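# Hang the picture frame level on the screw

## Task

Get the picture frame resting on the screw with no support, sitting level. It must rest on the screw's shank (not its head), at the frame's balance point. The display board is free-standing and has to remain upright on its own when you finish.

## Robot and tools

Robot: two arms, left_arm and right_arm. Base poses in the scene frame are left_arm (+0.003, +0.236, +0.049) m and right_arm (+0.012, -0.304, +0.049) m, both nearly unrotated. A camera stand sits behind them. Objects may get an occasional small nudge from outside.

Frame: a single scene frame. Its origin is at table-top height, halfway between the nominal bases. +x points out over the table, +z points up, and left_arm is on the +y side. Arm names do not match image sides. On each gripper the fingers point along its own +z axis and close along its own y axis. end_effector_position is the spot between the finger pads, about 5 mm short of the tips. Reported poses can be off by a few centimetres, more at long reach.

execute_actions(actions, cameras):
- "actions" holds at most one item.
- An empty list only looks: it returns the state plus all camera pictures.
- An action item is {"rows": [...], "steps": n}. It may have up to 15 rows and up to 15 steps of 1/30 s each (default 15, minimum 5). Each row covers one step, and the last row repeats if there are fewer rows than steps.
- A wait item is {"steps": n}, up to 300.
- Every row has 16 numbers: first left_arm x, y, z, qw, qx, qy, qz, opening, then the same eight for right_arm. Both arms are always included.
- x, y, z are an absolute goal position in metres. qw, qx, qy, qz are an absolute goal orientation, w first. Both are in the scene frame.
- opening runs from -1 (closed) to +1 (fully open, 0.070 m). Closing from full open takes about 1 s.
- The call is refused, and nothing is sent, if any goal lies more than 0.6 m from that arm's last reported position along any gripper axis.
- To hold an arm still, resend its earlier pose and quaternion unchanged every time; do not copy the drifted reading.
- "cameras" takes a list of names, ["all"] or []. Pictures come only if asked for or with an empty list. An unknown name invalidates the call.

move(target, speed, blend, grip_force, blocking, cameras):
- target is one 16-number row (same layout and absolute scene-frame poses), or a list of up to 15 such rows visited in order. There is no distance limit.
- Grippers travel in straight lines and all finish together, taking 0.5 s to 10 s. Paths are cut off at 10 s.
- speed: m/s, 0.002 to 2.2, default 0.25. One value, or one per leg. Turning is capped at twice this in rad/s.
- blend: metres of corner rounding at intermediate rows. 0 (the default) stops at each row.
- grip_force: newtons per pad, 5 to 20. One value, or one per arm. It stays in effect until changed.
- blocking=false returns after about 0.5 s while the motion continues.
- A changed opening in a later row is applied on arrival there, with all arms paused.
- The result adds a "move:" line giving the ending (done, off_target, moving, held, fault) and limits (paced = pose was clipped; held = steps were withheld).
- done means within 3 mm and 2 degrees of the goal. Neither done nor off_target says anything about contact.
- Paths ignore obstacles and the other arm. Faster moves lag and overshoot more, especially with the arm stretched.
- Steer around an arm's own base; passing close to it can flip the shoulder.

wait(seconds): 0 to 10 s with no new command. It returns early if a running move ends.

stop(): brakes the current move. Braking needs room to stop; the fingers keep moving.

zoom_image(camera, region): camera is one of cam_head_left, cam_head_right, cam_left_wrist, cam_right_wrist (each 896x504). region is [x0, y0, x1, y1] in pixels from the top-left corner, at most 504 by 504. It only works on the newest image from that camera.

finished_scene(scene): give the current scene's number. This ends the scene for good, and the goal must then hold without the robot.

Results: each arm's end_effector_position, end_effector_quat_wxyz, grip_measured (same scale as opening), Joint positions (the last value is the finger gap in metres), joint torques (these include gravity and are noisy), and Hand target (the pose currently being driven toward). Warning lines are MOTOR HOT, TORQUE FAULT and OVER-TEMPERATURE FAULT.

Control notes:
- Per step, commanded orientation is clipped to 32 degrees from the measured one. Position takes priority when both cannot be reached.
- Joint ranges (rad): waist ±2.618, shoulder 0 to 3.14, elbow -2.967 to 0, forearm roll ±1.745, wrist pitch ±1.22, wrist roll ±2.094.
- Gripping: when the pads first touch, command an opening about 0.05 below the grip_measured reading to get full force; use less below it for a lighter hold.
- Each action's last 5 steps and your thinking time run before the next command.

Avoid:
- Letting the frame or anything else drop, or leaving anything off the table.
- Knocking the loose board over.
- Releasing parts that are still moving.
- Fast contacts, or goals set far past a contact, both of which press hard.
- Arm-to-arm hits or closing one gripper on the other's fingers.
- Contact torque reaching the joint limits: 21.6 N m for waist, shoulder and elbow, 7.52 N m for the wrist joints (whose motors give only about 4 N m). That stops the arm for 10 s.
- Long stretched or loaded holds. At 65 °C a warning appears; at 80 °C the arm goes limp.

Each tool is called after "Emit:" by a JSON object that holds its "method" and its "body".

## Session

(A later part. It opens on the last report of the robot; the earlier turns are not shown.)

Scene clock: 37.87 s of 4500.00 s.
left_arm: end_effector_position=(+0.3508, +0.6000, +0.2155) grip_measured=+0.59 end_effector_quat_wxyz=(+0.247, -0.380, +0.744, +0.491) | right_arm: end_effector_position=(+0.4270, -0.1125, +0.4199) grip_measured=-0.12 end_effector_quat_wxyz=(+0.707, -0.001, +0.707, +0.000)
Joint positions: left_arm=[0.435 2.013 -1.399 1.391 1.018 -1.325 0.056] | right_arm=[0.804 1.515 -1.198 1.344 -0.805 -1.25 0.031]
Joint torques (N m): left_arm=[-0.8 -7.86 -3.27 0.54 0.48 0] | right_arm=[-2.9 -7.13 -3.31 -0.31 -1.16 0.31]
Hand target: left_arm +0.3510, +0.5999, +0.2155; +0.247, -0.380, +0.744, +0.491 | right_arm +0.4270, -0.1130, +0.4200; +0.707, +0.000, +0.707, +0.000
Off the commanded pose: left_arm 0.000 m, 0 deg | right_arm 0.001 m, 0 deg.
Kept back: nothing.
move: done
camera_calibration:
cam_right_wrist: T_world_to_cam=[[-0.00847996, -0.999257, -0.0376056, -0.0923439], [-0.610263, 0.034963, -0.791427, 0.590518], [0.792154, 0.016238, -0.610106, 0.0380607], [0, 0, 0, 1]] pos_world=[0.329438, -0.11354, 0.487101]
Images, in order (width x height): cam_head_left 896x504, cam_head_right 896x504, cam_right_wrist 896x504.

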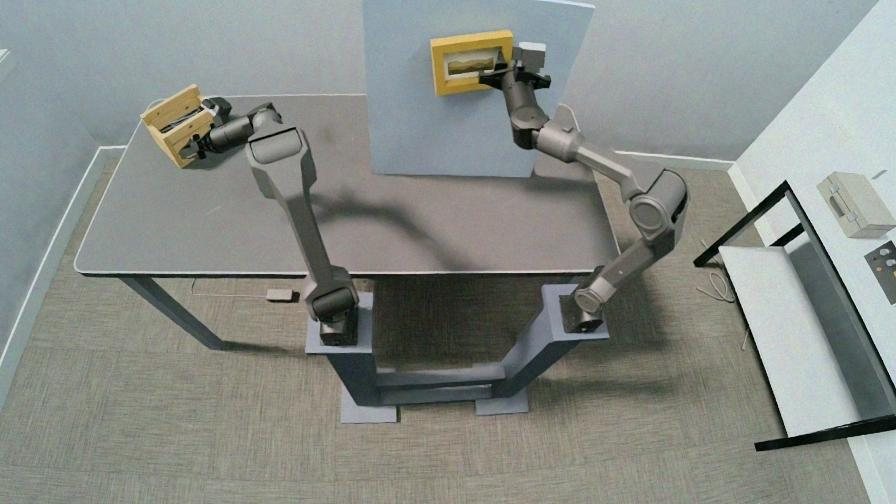

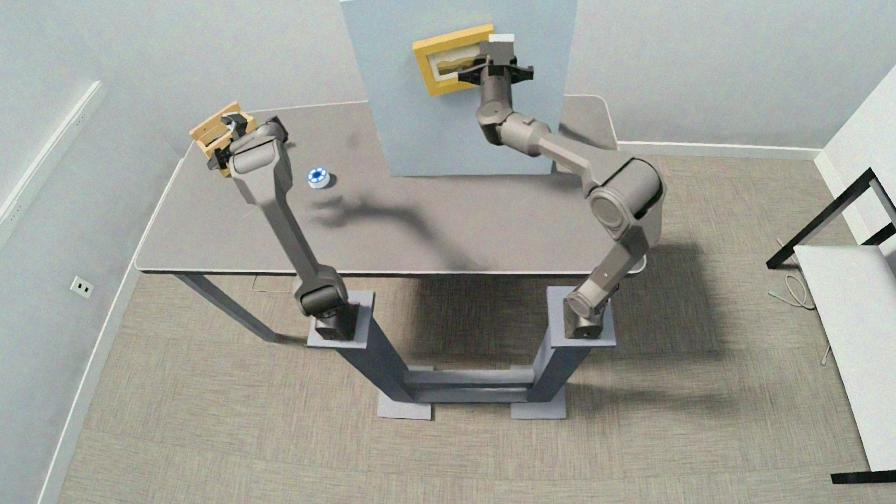

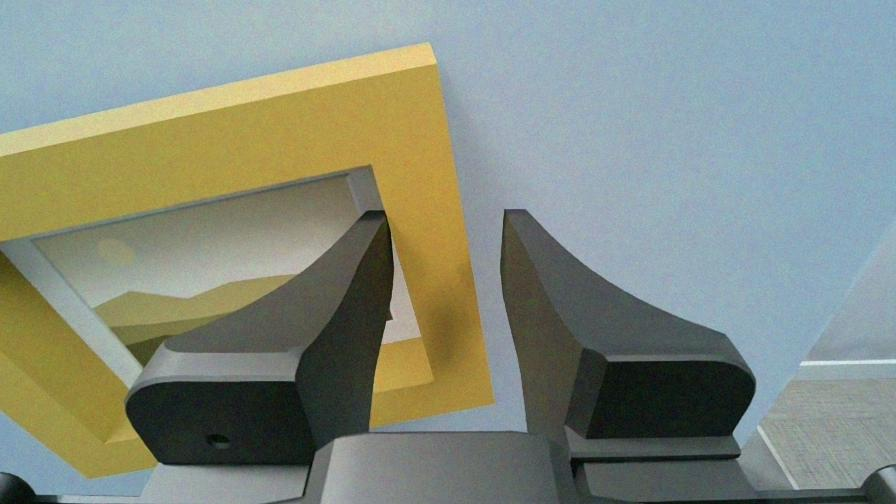

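Emit:
{"method": "move", "body": {"target": [0.3510,0.5999,0.2155,0.247,-0.380,0.744,0.491,0.59,0.427,-0.1065,0.420,0.7071,0,0.7071,0,-0.12], "cameras": ["cam_right_wrist","cam_head_left","cam_head_right"], "speed": 0.03}}

Emit:
{"method": "zoom_image", "body": {"camera": "cam_head_left", "region": [410, 15, 530, 105]}}

Emit:
{"method": "zoom_image", "body": {"camera": "cam_head_right", "region": [400, 15, 520, 105]}}

Scene clock: 39.13 s of 4500.00 s.
left_arm: end_effector_position=(+0.3508, +0.6000, +0.2155) grip_measured=+0.59 end_effector_quat_wxyz=(+0.247, -0.380, +0.744, +0.491) | right_arm: end_effector_position=(+0.4271, -0.1073, +0.4201) grip_measured=-0.12 end_effector_quat_wxyz=(+0.707, +0.001, +0.707, +0.000)
Joint positions: left_arm=[0.435 2.013 -1.399 1.391 1.018 -1.325 0.056] | right_arm=[0.819 1.53 -1.215 1.354 -0.823 -1.256 0.031]
Joint torques (N m): left_arm=[-0.71 -7.82 -3.23 0.5 0.51 0.02] | right_arm=[0.7 -4.66 -4.72 -0.97 -0.15 -0.13]
Hand target: left_arm +0.3510, +0.5999, +0.2155; +0.247, -0.380, +0.744, +0.491 | right_arm +0.4270, -0.1065, +0.4200; +0.707, +0.000, +0.707, +0.000
Off the commanded pose: left_arm 0.000 m, 0 deg | right_arm 0.001 m, 0 deg.
Kept back: nothing.
move: done
camera_calibration:
cam_right_wrist: T_world_to_cam=[[-0.0123257, -0.999133, -0.0397761, -0.0845993], [-0.609892, 0.0390349, -0.791523, 0.590993], [0.792389, 0.0145031, -0.609844, 0.0376841], [0, 0, 0, 1]] pos_world=[0.329539, -0.108142, 0.487401]
Images, in order (width x height): cam_head_left 896x504, cam_head_right 896x504, cam_right_wrist 896x504.

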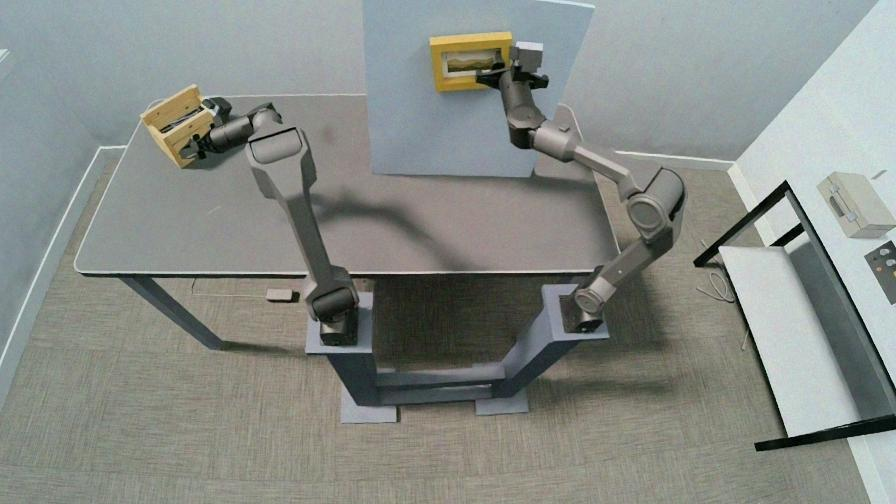

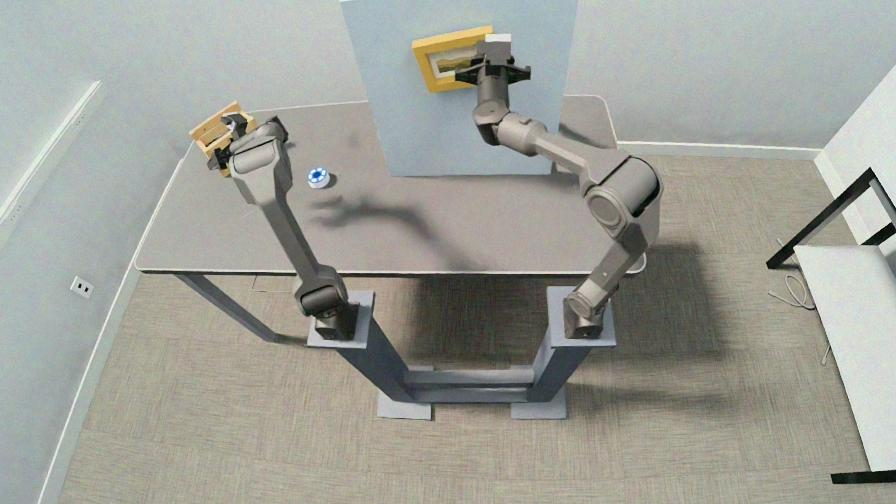

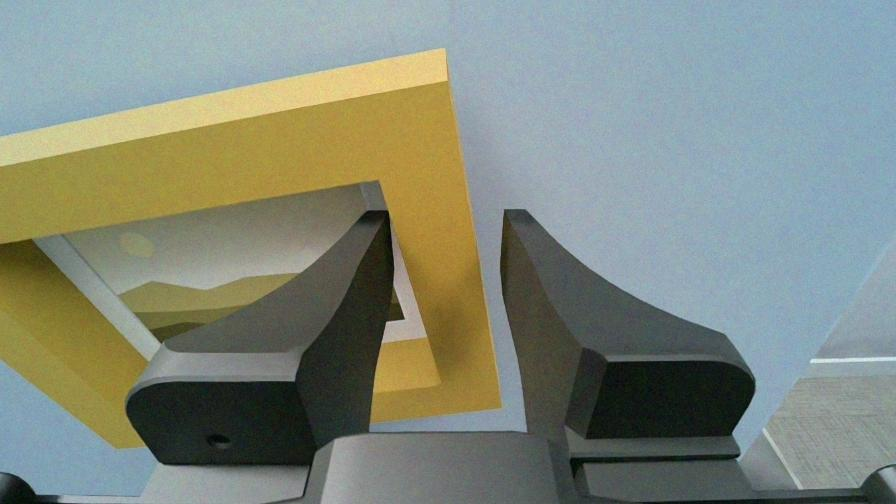

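Scaled by 4.200 from the camera's 896x504 image, which has a finer 1280x720 frame.

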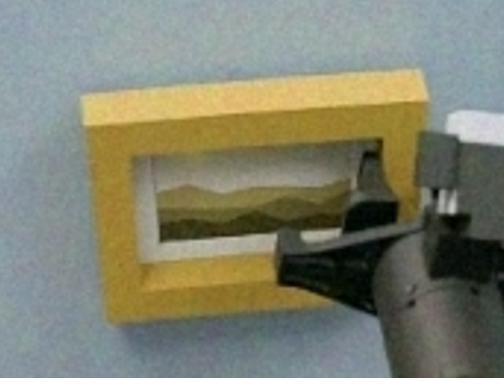

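Scaled by 4.200 from the camera's 896x504 image, which has a finer 1280x720 frame.

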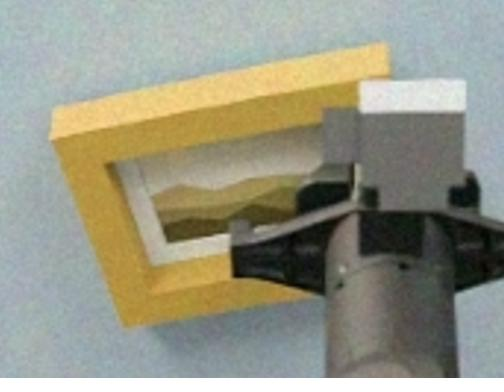

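Emit:
{"method": "move", "body": {"target": [[0.3510,0.5999,0.2155,0.247,-0.380,0.744,0.491,0.59,0.427,-0.1045,0.418,0.7071,0,0.7071,0,-0.12],[0.3510,0.5999,0.2155,0.247,-0.380,0.744,0.491,0.59,0.385,-0.1045,0.418,0.7071,0,0.7071,0,-0.12],[0.3510,0.5999,0.2155,0.247,-0.380,0.744,0.491,0.59,0.375,-0.0325,0.4385,0.5397,0.4569,0.5397,0.4569,-0.06]], "blend": [0.001,0.01,0], "cameras": ["cam_right_wrist","cam_head_left","cam_head_right"], "speed": [0.05,0.15,0.25]}}

Emit:
{"method": "zoom_image", "body": {"camera": "cam_head_left", "region": [410, 15, 530, 105]}}

Emit:
{"method": "zoom_image", "body": {"camera": "cam_head_right", "region": [400, 15, 520, 105]}}

Scene clock: 44.83 s of 4500.00 s.
left_arm: end_effector_position=(+0.3508, +0.6000, +0.2155) grip_measured=+0.59 end_effector_quat_wxyz=(+0.247, -0.380, +0.744, +0.491) | right_arm: end_effector_position=(+0.3749, -0.0323, +0.4387) grip_measured=-0.06 end_effector_quat_wxyz=(+0.539, +0.457, +0.540, +0.457)
Joint positions: left_arm=[0.435 2.013 -1.399 1.391 1.018 -1.325 0.056] | right_arm=[1.115 1.628 -1.403 1.499 -1.096 -0.01 0.033]
Joint torques (N m): left_arm=[-0.78 -7.63 -3.15 0.53 0.46 -0.03] | right_arm=[-0.26 -6.16 -3.78 -1.23 -0.24 -0.21]
Hand target: left_arm +0.3510, +0.5999, +0.2155; +0.247, -0.380, +0.744, +0.491 | right_arm +0.3750, -0.0325, +0.4385; +0.540, +0.457, +0.540, +0.457
Off the commanded pose: left_arm 0.000 m, 0 deg | right_arm 0.000 m, 0 deg.
Kept back: nothing.
move: done
camera_calibration:
cam_right_wrist: T_world_to_cam=[[-0.00951177, -0.125824, -0.992007, 0.435349], [-0.610757, 0.786235, -0.0938685, 0.289232], [0.791761, 0.604982, -0.0843266, -0.121937], [0, 0, 0, 1]] pos_world=[0.277337, -0.0988573, 0.448736]
Images, in order (width x height): cam_head_left 896x504, cam_head_right 896x504, cam_right_wrist 896x504.

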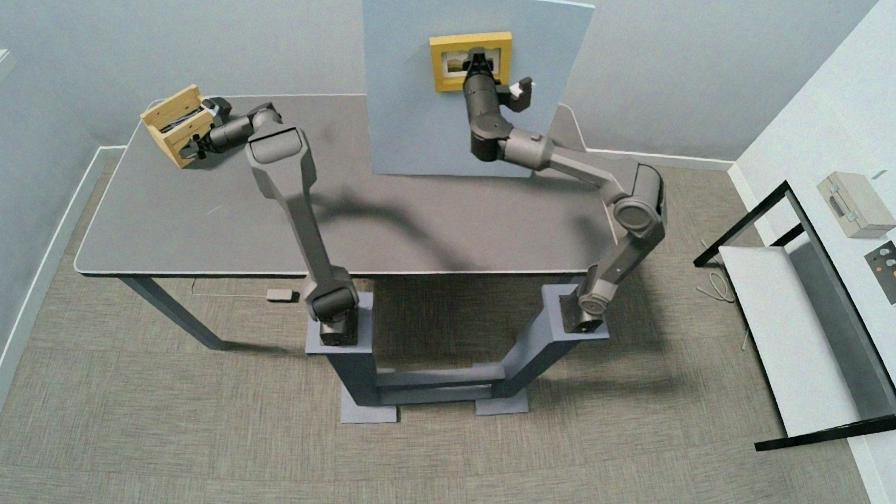

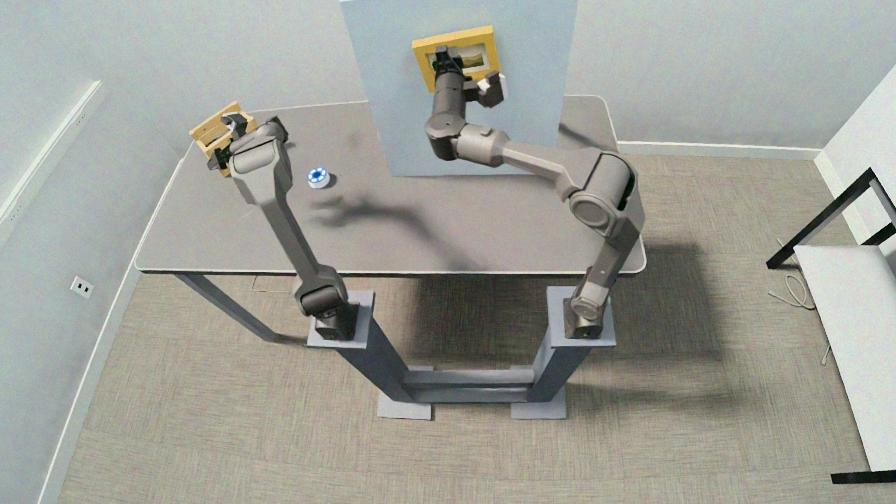

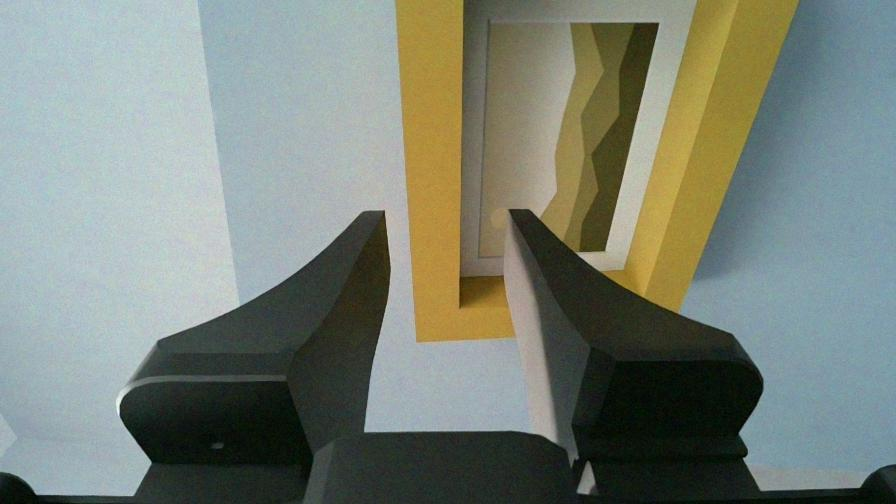

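Scaled by 4.200 from the camera's 896x504 image, which has a finer 1280x720 frame.

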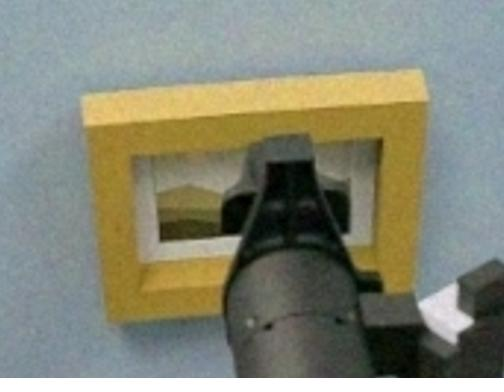

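Scaled by 4.200 from the camera's 896x504 image, which has a finer 1280x720 frame.

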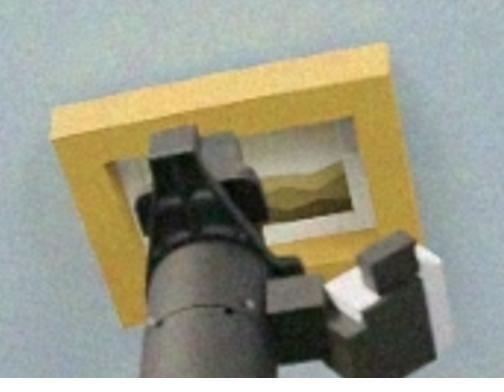

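Emit:
{"method": "move", "body": {"target": [[0.3510,0.5999,0.2155,0.247,-0.380,0.744,0.491,0.59,0.385,-0.030,0.4430,0.5397,0.4569,0.5397,0.4569,-0.06],[0.3510,0.5999,0.2155,0.247,-0.380,0.744,0.491,0.59,0.420,-0.030,0.4430,0.5397,0.4569,0.5397,0.4569,-0.06]], "blend": [0.005,0], "cameras": ["cam_right_wrist","cam_head_left","cam_head_right"], "speed": [0.1,0.06]}}

Emit:
{"method": "zoom_image", "body": {"camera": "cam_head_left", "region": [410, 15, 530, 105]}}

Emit:
{"method": "zoom_image", "body": {"camera": "cam_right_wrist", "region": [350, 100, 550, 300]}}

Scene clock: 46.87 s of 4500.00 s.
left_arm: end_effector_position=(+0.3508, +0.6000, +0.2155) grip_measured=+0.59 end_effector_quat_wxyz=(+0.247, -0.380, +0.744, +0.491) | right_arm: end_effector_position=(+0.4205, -0.0301, +0.4430) grip_measured=-0.06 end_effector_quat_wxyz=(+0.540, +0.457, +0.540, +0.457)
Joint positions: left_arm=[0.435 2.013 -1.399 1.391 1.018 -1.325 0.056] | right_arm=[0.996 1.719 -1.536 1.505 -0.976 -0.05 0.033]
Joint torques (N m): left_arm=[-0.79 -7.78 -3.11 0.54 0.47 0.04] | right_arm=[0.72 -7.28 -3.97 -0.98 -0.24 -0.12]
Hand target: left_arm +0.3510, +0.5999, +0.2155; +0.247, -0.380, +0.744, +0.491 | right_arm +0.4200, -0.0300, +0.4430; +0.540, +0.457, +0.540, +0.457
Off the commanded pose: left_arm 0.000 m, 0 deg | right_arm 0.000 m, 0 deg.
Kept back: nothing.
move: done
camera_calibration:
cam_right_wrist: T_world_to_cam=[[-0.00978176, -0.127167, -0.991833, 0.44031], [-0.610036, 0.786676, -0.0948467, 0.315883], [0.792313, 0.604127, -0.0852716, -0.158816], [0, 0, 0, 1]] pos_world=[0.322839, -0.09656, 0.453132]
Images, in order (width x height): cam_head_left 896x504, cam_head_right 896x504, cam_right_wrist 896x504.

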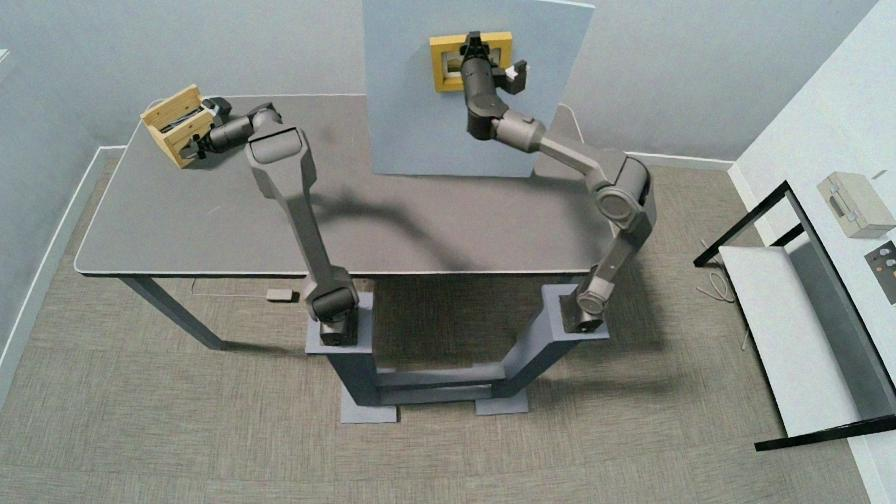

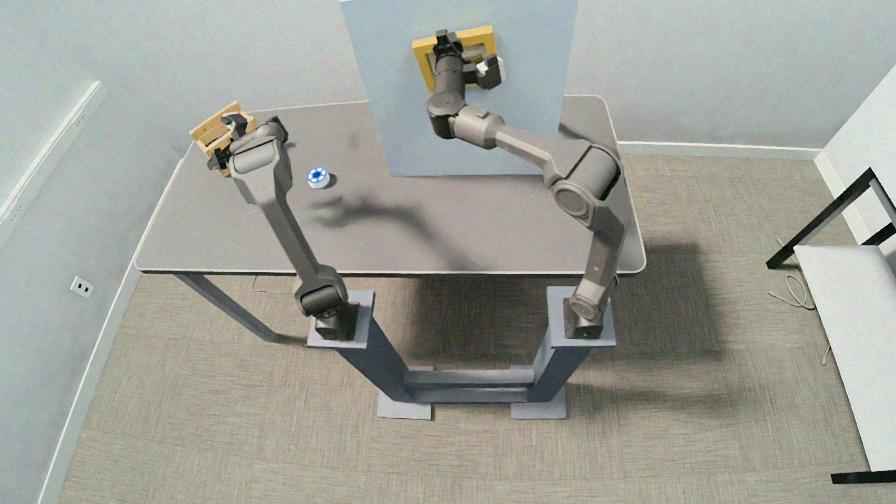

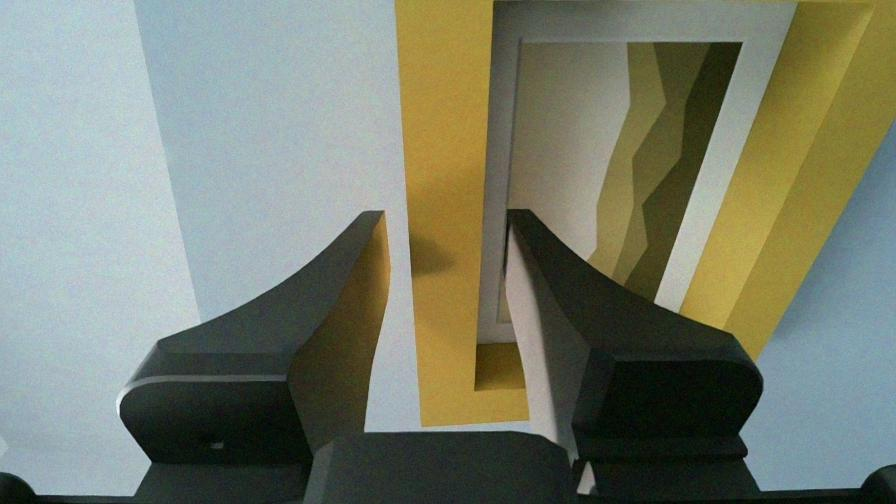

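Scaled by 4.200 from the camera's 896x504 image, which has a finer 1280x720 frame.

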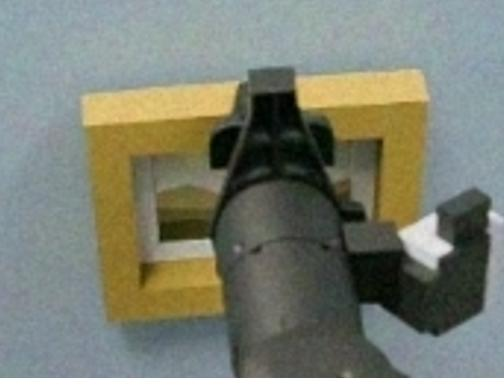

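Scaled by 2.520 from the camera's 896x504 image, which has a finer 1280x720 frame.

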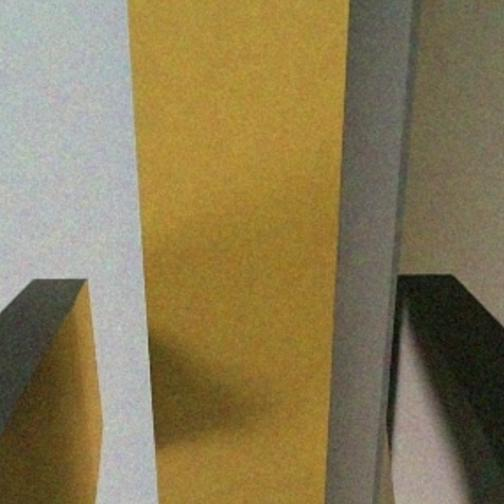

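Emit:
{"method": "move", "body": {"target": [0.3510,0.5999,0.2155,0.247,-0.380,0.744,0.491,0.59,0.420,-0.030,0.4430,0.5397,0.4569,0.5397,0.4569,-0.56], "cameras": ["cam_right_wrist","cam_head_left","cam_head_right"], "grip_force": 14}}

Emit:
{"method": "zoom_image", "body": {"camera": "cam_head_left", "region": [410, 15, 530, 105]}}

Emit:
{"method": "zoom_image", "body": {"camera": "cam_right_wrist", "region": [350, 100, 550, 300]}}

Scene clock: 47.70 s of 4500.00 s.
left_arm: end_effector_position=(+0.3508, +0.6000, +0.2155) grip_measured=+0.59 end_effector_quat_wxyz=(+0.247, -0.380, +0.744, +0.491) | right_arm: end_effector_position=(+0.4201, -0.0302, +0.4435) grip_measured=-0.45 end_effector_quat_wxyz=(+0.540, +0.457, +0.539, +0.457)
Joint positions: left_arm=[0.435 2.013 -1.399 1.391 1.018 -1.325 0.056] | right_arm=[0.997 1.718 -1.536 1.505 -0.977 -0.05 0.019]
Joint torques (N m): left_arm=[-0.62 -7.95 -2.95 0.53 0.47 0.03] | right_arm=[0.35 -7.12 -3.43 -0.81 -0.23 0.1]
Hand target: left_arm +0.3510, +0.5999, +0.2155; +0.247, -0.380, +0.744, +0.491 | right_arm +0.4200, -0.0300, +0.4430; +0.540, +0.457, +0.540, +0.457
Off the commanded pose: left_arm 0.000 m, 0 deg | right_arm 0.001 m, 0 deg.
Kept back: nothing.
grip_force (N): 14, 14
move: done
camera_calibration:
cam_right_wrist: T_world_to_cam=[[-0.0090364, -0.126147, -0.99197, 0.440615], [-0.610001, 0.786747, -0.0944924, 0.31559], [0.792349, 0.604249, -0.0840592, -0.158954], [0, 0, 0, 1]] pos_world=[0.322439, -0.0966593, 0.453537]
Images, in order (width x height): cam_head_left 896x504, cam_head_right 896x504, cam_right_wrist 896x504.

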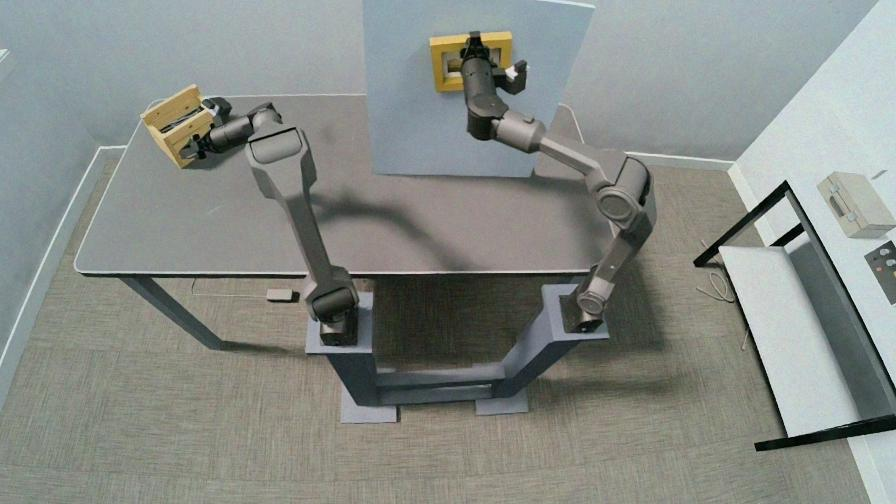

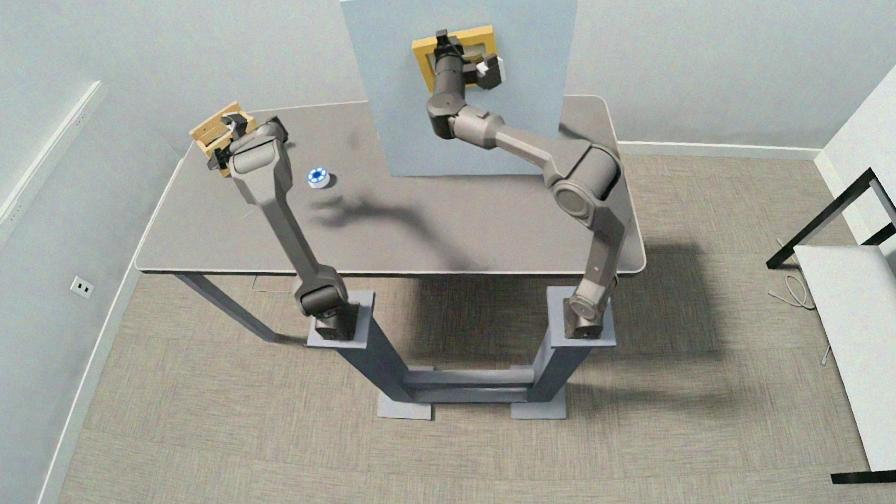

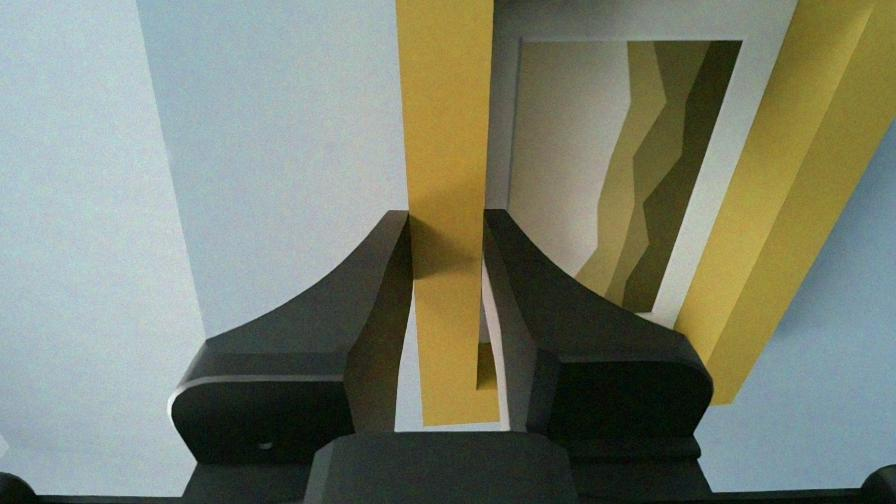

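Scaled by 4.200 from the camera's 896x504 image, which has a finer 1280x720 frame.

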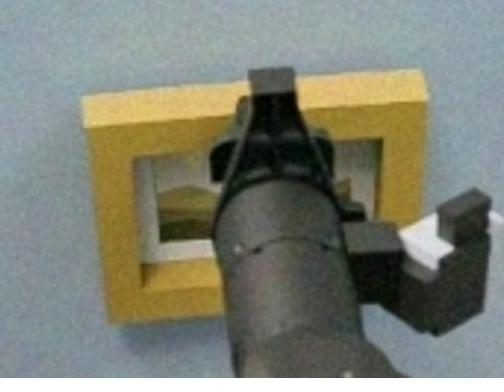

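Scaled by 2.520 from the camera's 896x504 image, which has a finer 1280x720 frame.

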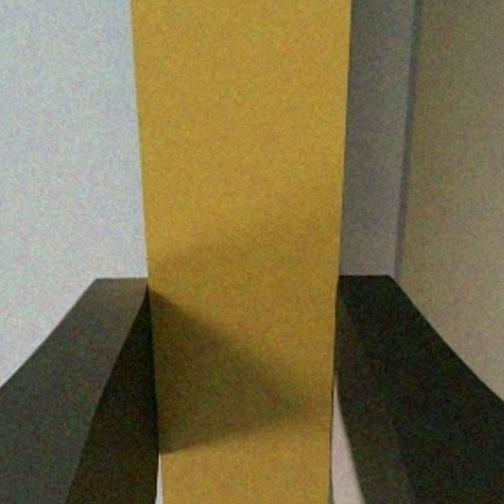

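Emit:
{"method": "move", "body": {"target": [0.3510,0.5999,0.2155,0.247,-0.380,0.744,0.491,0.59,0.420,-0.030,0.4475,0.5397,0.4569,0.5397,0.4569,-0.56], "cameras": ["cam_right_wrist","cam_head_left","cam_head_right"], "speed": 0.03}}

Emit:
{"method": "zoom_image", "body": {"camera": "cam_head_left", "region": [410, 15, 530, 105]}}

Scene clock: 48.90 s of 4500.00 s.
left_arm: end_effector_position=(+0.3508, +0.6000, +0.2155) grip_measured=+0.59 end_effector_quat_wxyz=(+0.247, -0.380, +0.744, +0.491) | right_arm: end_effector_position=(+0.4202, -0.0302, +0.4469) grip_measured=-0.45 end_effector_quat_wxyz=(+0.540, +0.458, +0.540, +0.456)
Joint positions: left_arm=[0.435 2.013 -1.399 1.391 1.018 -1.325 0.056] | right_arm=[0.997 1.719 -1.552 1.519 -0.977 -0.07 0.019]
Joint torques (N m): left_arm=[-0.73 -7.76 -3.15 0.53 0.46 0.01] | right_arm=[-0.53 -8.07 -5.39 -1.82 0.02 -0.14]
Hand target: left_arm +0.3510, +0.5999, +0.2155; +0.247, -0.380, +0.744, +0.491 | right_arm +0.4200, -0.0300, +0.4475; +0.540, +0.457, +0.540, +0.457
Off the commanded pose: left_arm 0.000 m, 0 deg | right_arm 0.001 m, 0 deg.
Kept back: nothing.
grip_force (N): 14, 14
move: done
camera_calibration:
cam_right_wrist: T_world_to_cam=[[-0.0112923, -0.126401, -0.991915, 0.444872], [-0.609319, 0.787404, -0.0934035, 0.315261], [0.792845, 0.603338, -0.0859104, -0.158193], [0, 0, 0, 1]] pos_world=[0.322541, -0.0965617, 0.457132]
Images, in order (width x height): cam_head_left 896x504, cam_head_right 896x504, cam_right_wrist 896x504.

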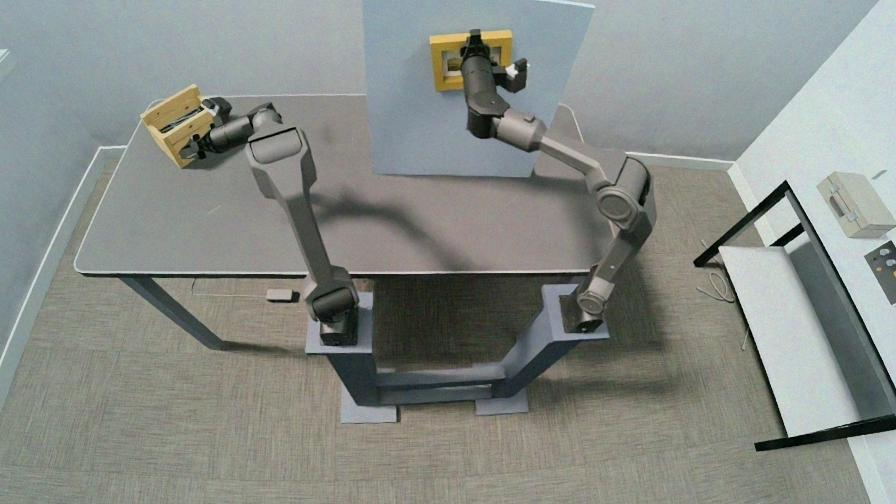

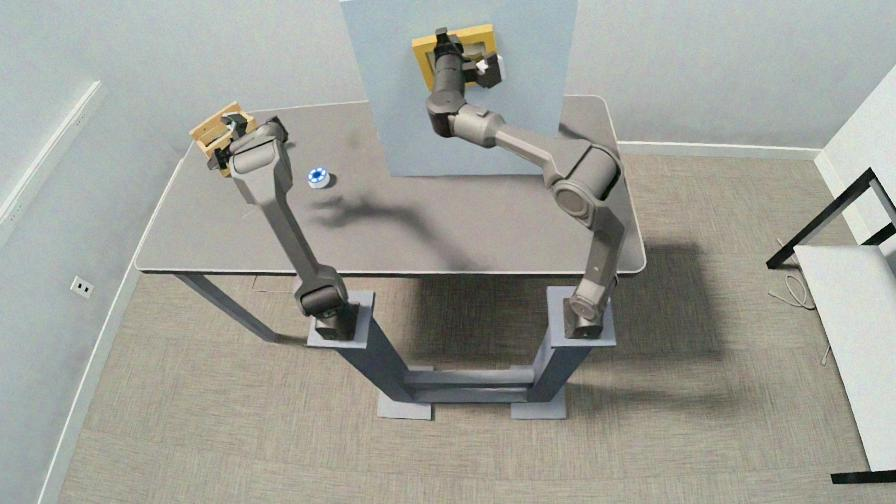

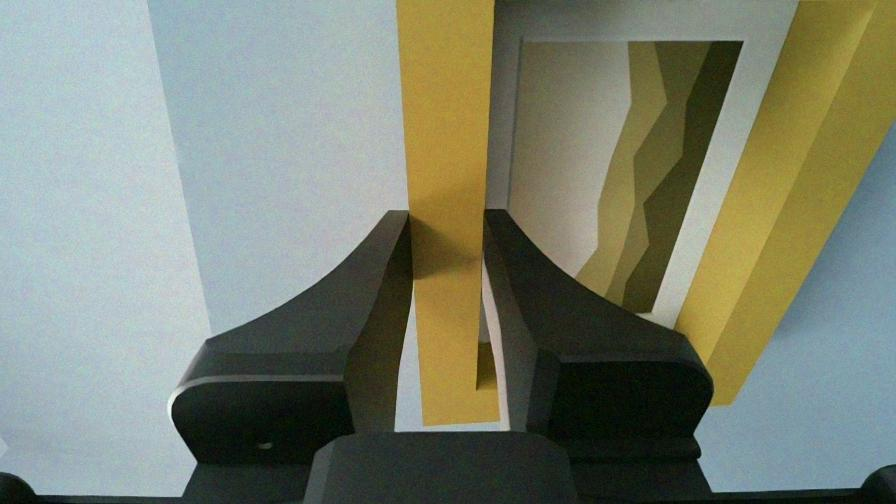

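Scaled by 4.200 from the camera's 896x504 image, which has a finer 1280x720 frame.

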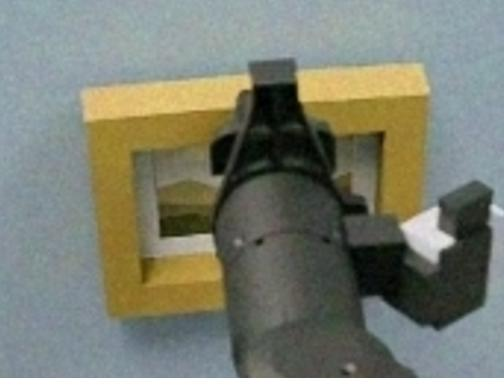

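Emit:
{"method": "move", "body": {"target": [0.3510,0.5999,0.2155,0.247,-0.380,0.744,0.491,0.59,0.420,-0.0375,0.4490,0.5,0.5,0.5,0.5,-0.56], "cameras": ["cam_right_wrist","cam_head_left","cam_head_right"], "speed": 0.05}}

Emit:
{"method": "zoom_image", "body": {"camera": "cam_head_left", "region": [410, 15, 530, 105]}}

Emit:
{"method": "zoom_image", "body": {"camera": "cam_head_right", "region": [400, 15, 520, 105]}}

Scene clock: 51.30 s of 4500.00 s.
left_arm: end_effector_position=(+0.3508, +0.6000, +0.2155) grip_measured=+0.59 end_effector_quat_wxyz=(+0.247, -0.380, +0.744, +0.491) | right_arm: end_effector_position=(+0.4199, -0.0375, +0.4492) grip_measured=-0.45 end_effector_quat_wxyz=(+0.500, +0.500, +0.500, +0.500)
Joint positions: left_arm=[0.435 2.013 -1.399 1.391 1.018 -1.325 0.056] | right_arm=[0.985 1.696 -1.53 1.516 -0.964 0.097 0.019]
Joint torques (N m): left_arm=[-0.6 -7.73 -3.13 0.56 0.45 0.01] | right_arm=[-0.35 -8.65 -4.25 -1.7 -0.04 -0.17]
Hand target: left_arm +0.3510, +0.5999, +0.2155; +0.247, -0.380, +0.744, +0.491 | right_arm +0.4200, -0.0375, +0.4490; +0.500, +0.500, +0.500, +0.500
Off the commanded pose: left_arm 0.000 m, 0 deg | right_arm 0.000 m, 0 deg.
Kept back: nothing.
grip_force (N): 14, 14
move: done
camera_calibration:
cam_right_wrist: T_world_to_cam=[[-0.00975498, 0.040124, -0.999147, 0.455127], [-0.609941, 0.791547, 0.0377422, 0.262508], [0.792387, 0.609789, 0.0167517, -0.199], [0, 0, 0, 1]] pos_world=[0.322239, -0.104701, 0.448164]
Images, in order (width x height): cam_head_left 896x504, cam_head_right 896x504, cam_right_wrist 896x504.

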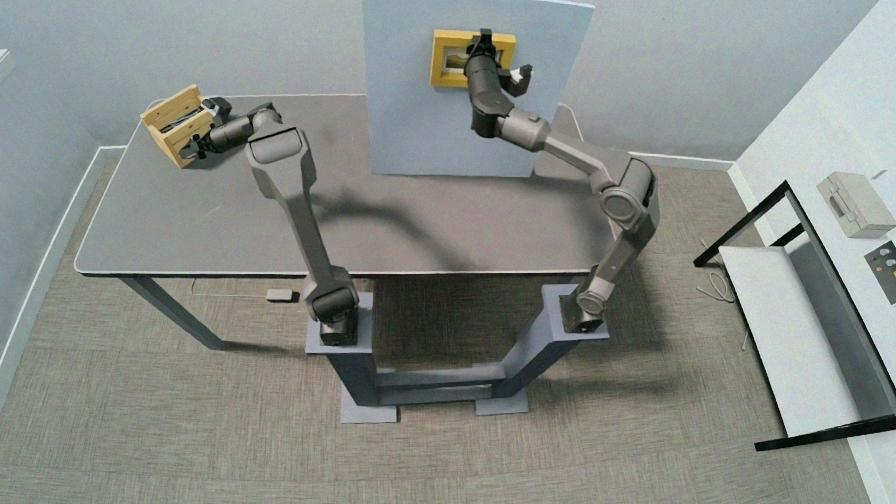

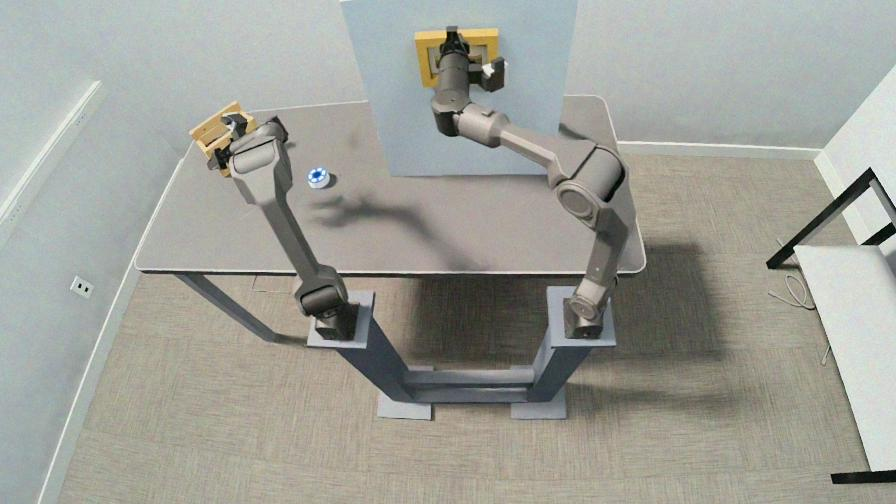

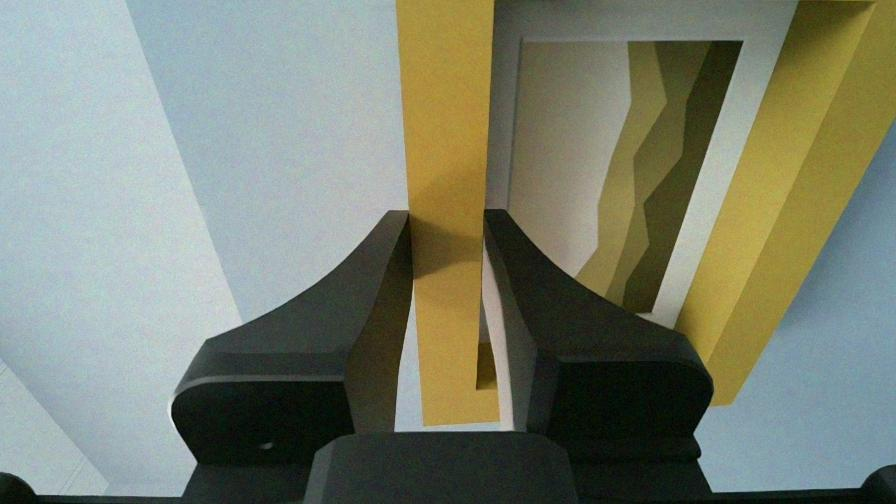

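Scaled by 4.200 from the camera's 896x504 image, which has a finer 1280x720 frame.

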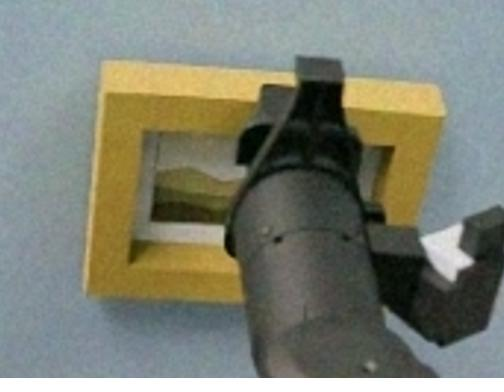

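Scaled by 4.200 from the camera's 896x504 image, which has a finer 1280x720 frame.

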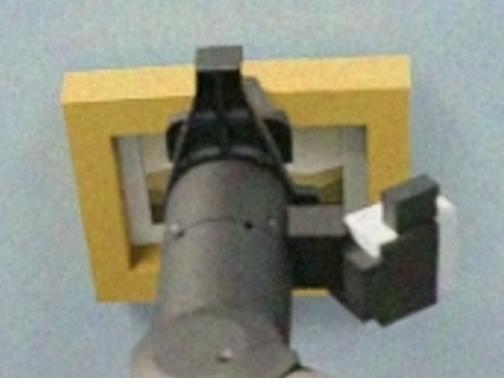

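Emit:
{"method": "zoom_image", "body": {"camera": "cam_head_left", "region": [500, 0, 620, 60]}}

Emit:
{"method": "zoom_image", "body": {"camera": "cam_right_wrist", "region": [100, 0, 440, 430]}}

Emit:
{"method": "zoom_image", "body": {"camera": "cam_head_left", "region": [350, 130, 570, 200]}}

Emit:
{"method": "zoom_image", "body": {"camera": "cam_head_right", "region": [370, 130, 590, 200]}}

Scaled by 4.200 from the camera's 896x504 image, which has a finer 1280x720 frame.

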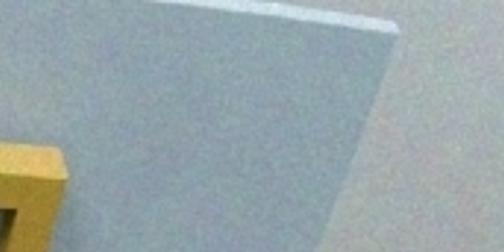

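Scaled by 1.172 from the camera's 896x504 image, which has a finer 1280x720 frame.

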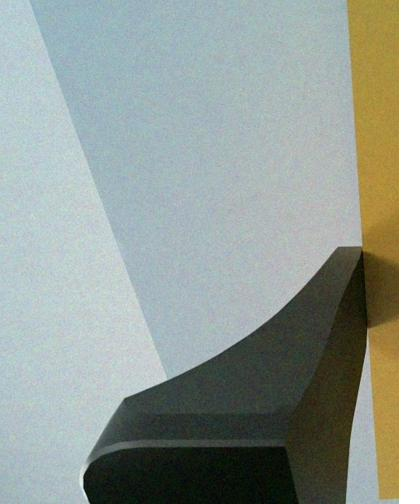

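Scaled by 2.291 from the camera's 896x504 image, which has a finer 1280x720 frame.

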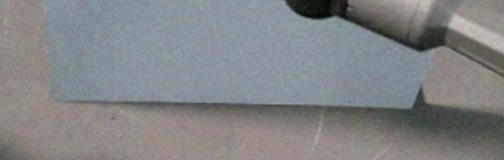

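Scaled by 2.291 from the camera's 896x504 image, which has a finer 1280x720 frame.

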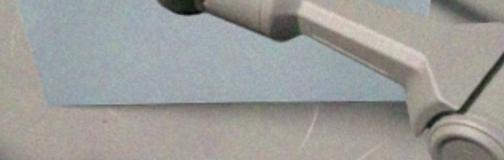

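Emit:
{"method": "move", "body": {"target": [0.3510,0.5999,0.2155,0.247,-0.380,0.744,0.491,0.59,0.421,-0.0375,0.4455,0.5,0.5,0.5,0.5,-0.56], "speed": 0.02}}

Emit:
{"method": "move", "body": {"target": [0.3510,0.5999,0.2155,0.247,-0.380,0.744,0.491,0.59,0.421,-0.0375,0.4440,0.5,0.5,0.5,0.5,-0.56], "speed": 0.02}}

Emit:
{"method": "move", "body": {"target": [0.3510,0.5999,0.2155,0.247,-0.380,0.744,0.491,0.59,0.421,-0.0375,0.4425,0.5,0.5,0.5,0.5,-0.56], "speed": 0.02}}

Scene clock: 59.67 s of 4500.00 s.
left_arm: end_effector_position=(+0.3508, +0.6000, +0.2155) grip_measured=+0.59 end_effector_quat_wxyz=(+0.247, -0.380, +0.744, +0.491) | right_arm: end_effector_position=(+0.4205, -0.0374, +0.4465) grip_measured=-0.45 end_effector_quat_wxyz=(+0.500, +0.500, +0.500, +0.501)
Joint positions: left_arm=[0.435 2.013 -1.399 1.391 1.018 -1.325 0.056] | right_arm=[0.983 1.697 -1.519 1.505 -0.962 0.113 0.019]
Joint torques (N m): left_arm=[-0.54 -7.96 -3.02 0.54 0.47 0.02] | right_arm=[-3.02 -5.01 -3.79 -1.26 -0.01 0.08]
Hand target: left_arm +0.3510, +0.5999, +0.2155; +0.247, -0.380, +0.744, +0.491 | right_arm +0.4210, -0.0375, +0.4455; +0.500, +0.500, +0.500, +0.500
Off the commanded pose: left_arm 0.000 m, 0 deg | right_arm 0.001 m, 0 deg.
Kept back: nothing.
grip_force (N): 14, 14
move: done

Scene clock: 60.37 s of 4500.00 s.
left_arm: end_effector_position=(+0.3508, +0.6000, +0.2155) grip_measured=+0.59 end_effector_quat_wxyz=(+0.247, -0.380, +0.744, +0.491) | right_arm: end_effector_position=(+0.4205, -0.0373, +0.4455) grip_measured=-0.45 end_effector_quat_wxyz=(+0.500, +0.499, +0.499, +0.501)
Joint positions: left_arm=[0.435 2.013 -1.399 1.391 1.018 -1.325 0.056] | right_arm=[0.983 1.697 -1.514 1.5 -0.962 0.12 0.019]
Joint torques (N m): left_arm=[-0.7 -7.8 -3.24 0.55 0.43 -0.01] | right_arm=[-4.49 -2.97 -2.34 -0.04 -0.25 0.12]
Hand target: left_arm +0.3510, +0.5999, +0.2155; +0.247, -0.380, +0.744, +0.491 | right_arm +0.4210, -0.0375, +0.4440; +0.500, +0.500, +0.500, +0.500
Off the commanded pose: left_arm 0.000 m, 0 deg | right_arm 0.002 m, 0 deg.
Kept back: nothing.
grip_force (N): 14, 14
move: done

Scene clock: 61.07 s of 4500.00 s.
left_arm: end_effector_position=(+0.3508, +0.6000, +0.2155) grip_measured=+0.59 end_effector_quat_wxyz=(+0.247, -0.380, +0.744, +0.491) | right_arm: end_effector_position=(+0.4207, -0.0373, +0.4447) grip_measured=-0.45 end_effector_quat_wxyz=(+0.501, +0.498, +0.499, +0.502)
Joint positions: left_arm=[0.435 2.013 -1.399 1.391 1.018 -1.325 0.056] | right_arm=[0.982 1.697 -1.509 1.494 -0.961 0.127 0.019]
Joint torques (N m): left_arm=[-0.66 -7.98 -3.02 0.53 0.46 0.01] | right_arm=[-4.92 -0.75 0.4 2.28 -0.91 0.21]
Hand target: left_arm +0.3510, +0.5999, +0.2155; +0.247, -0.380, +0.744, +0.491 | right_arm +0.4210, -0.0375, +0.4425; +0.500, +0.500, +0.500, +0.500
Off the commanded pose: left_arm 0.000 m, 0 deg | right_arm 0.002 m, 0 deg.
Kept back: nothing.
grip_force (N): 14, 14
move: done


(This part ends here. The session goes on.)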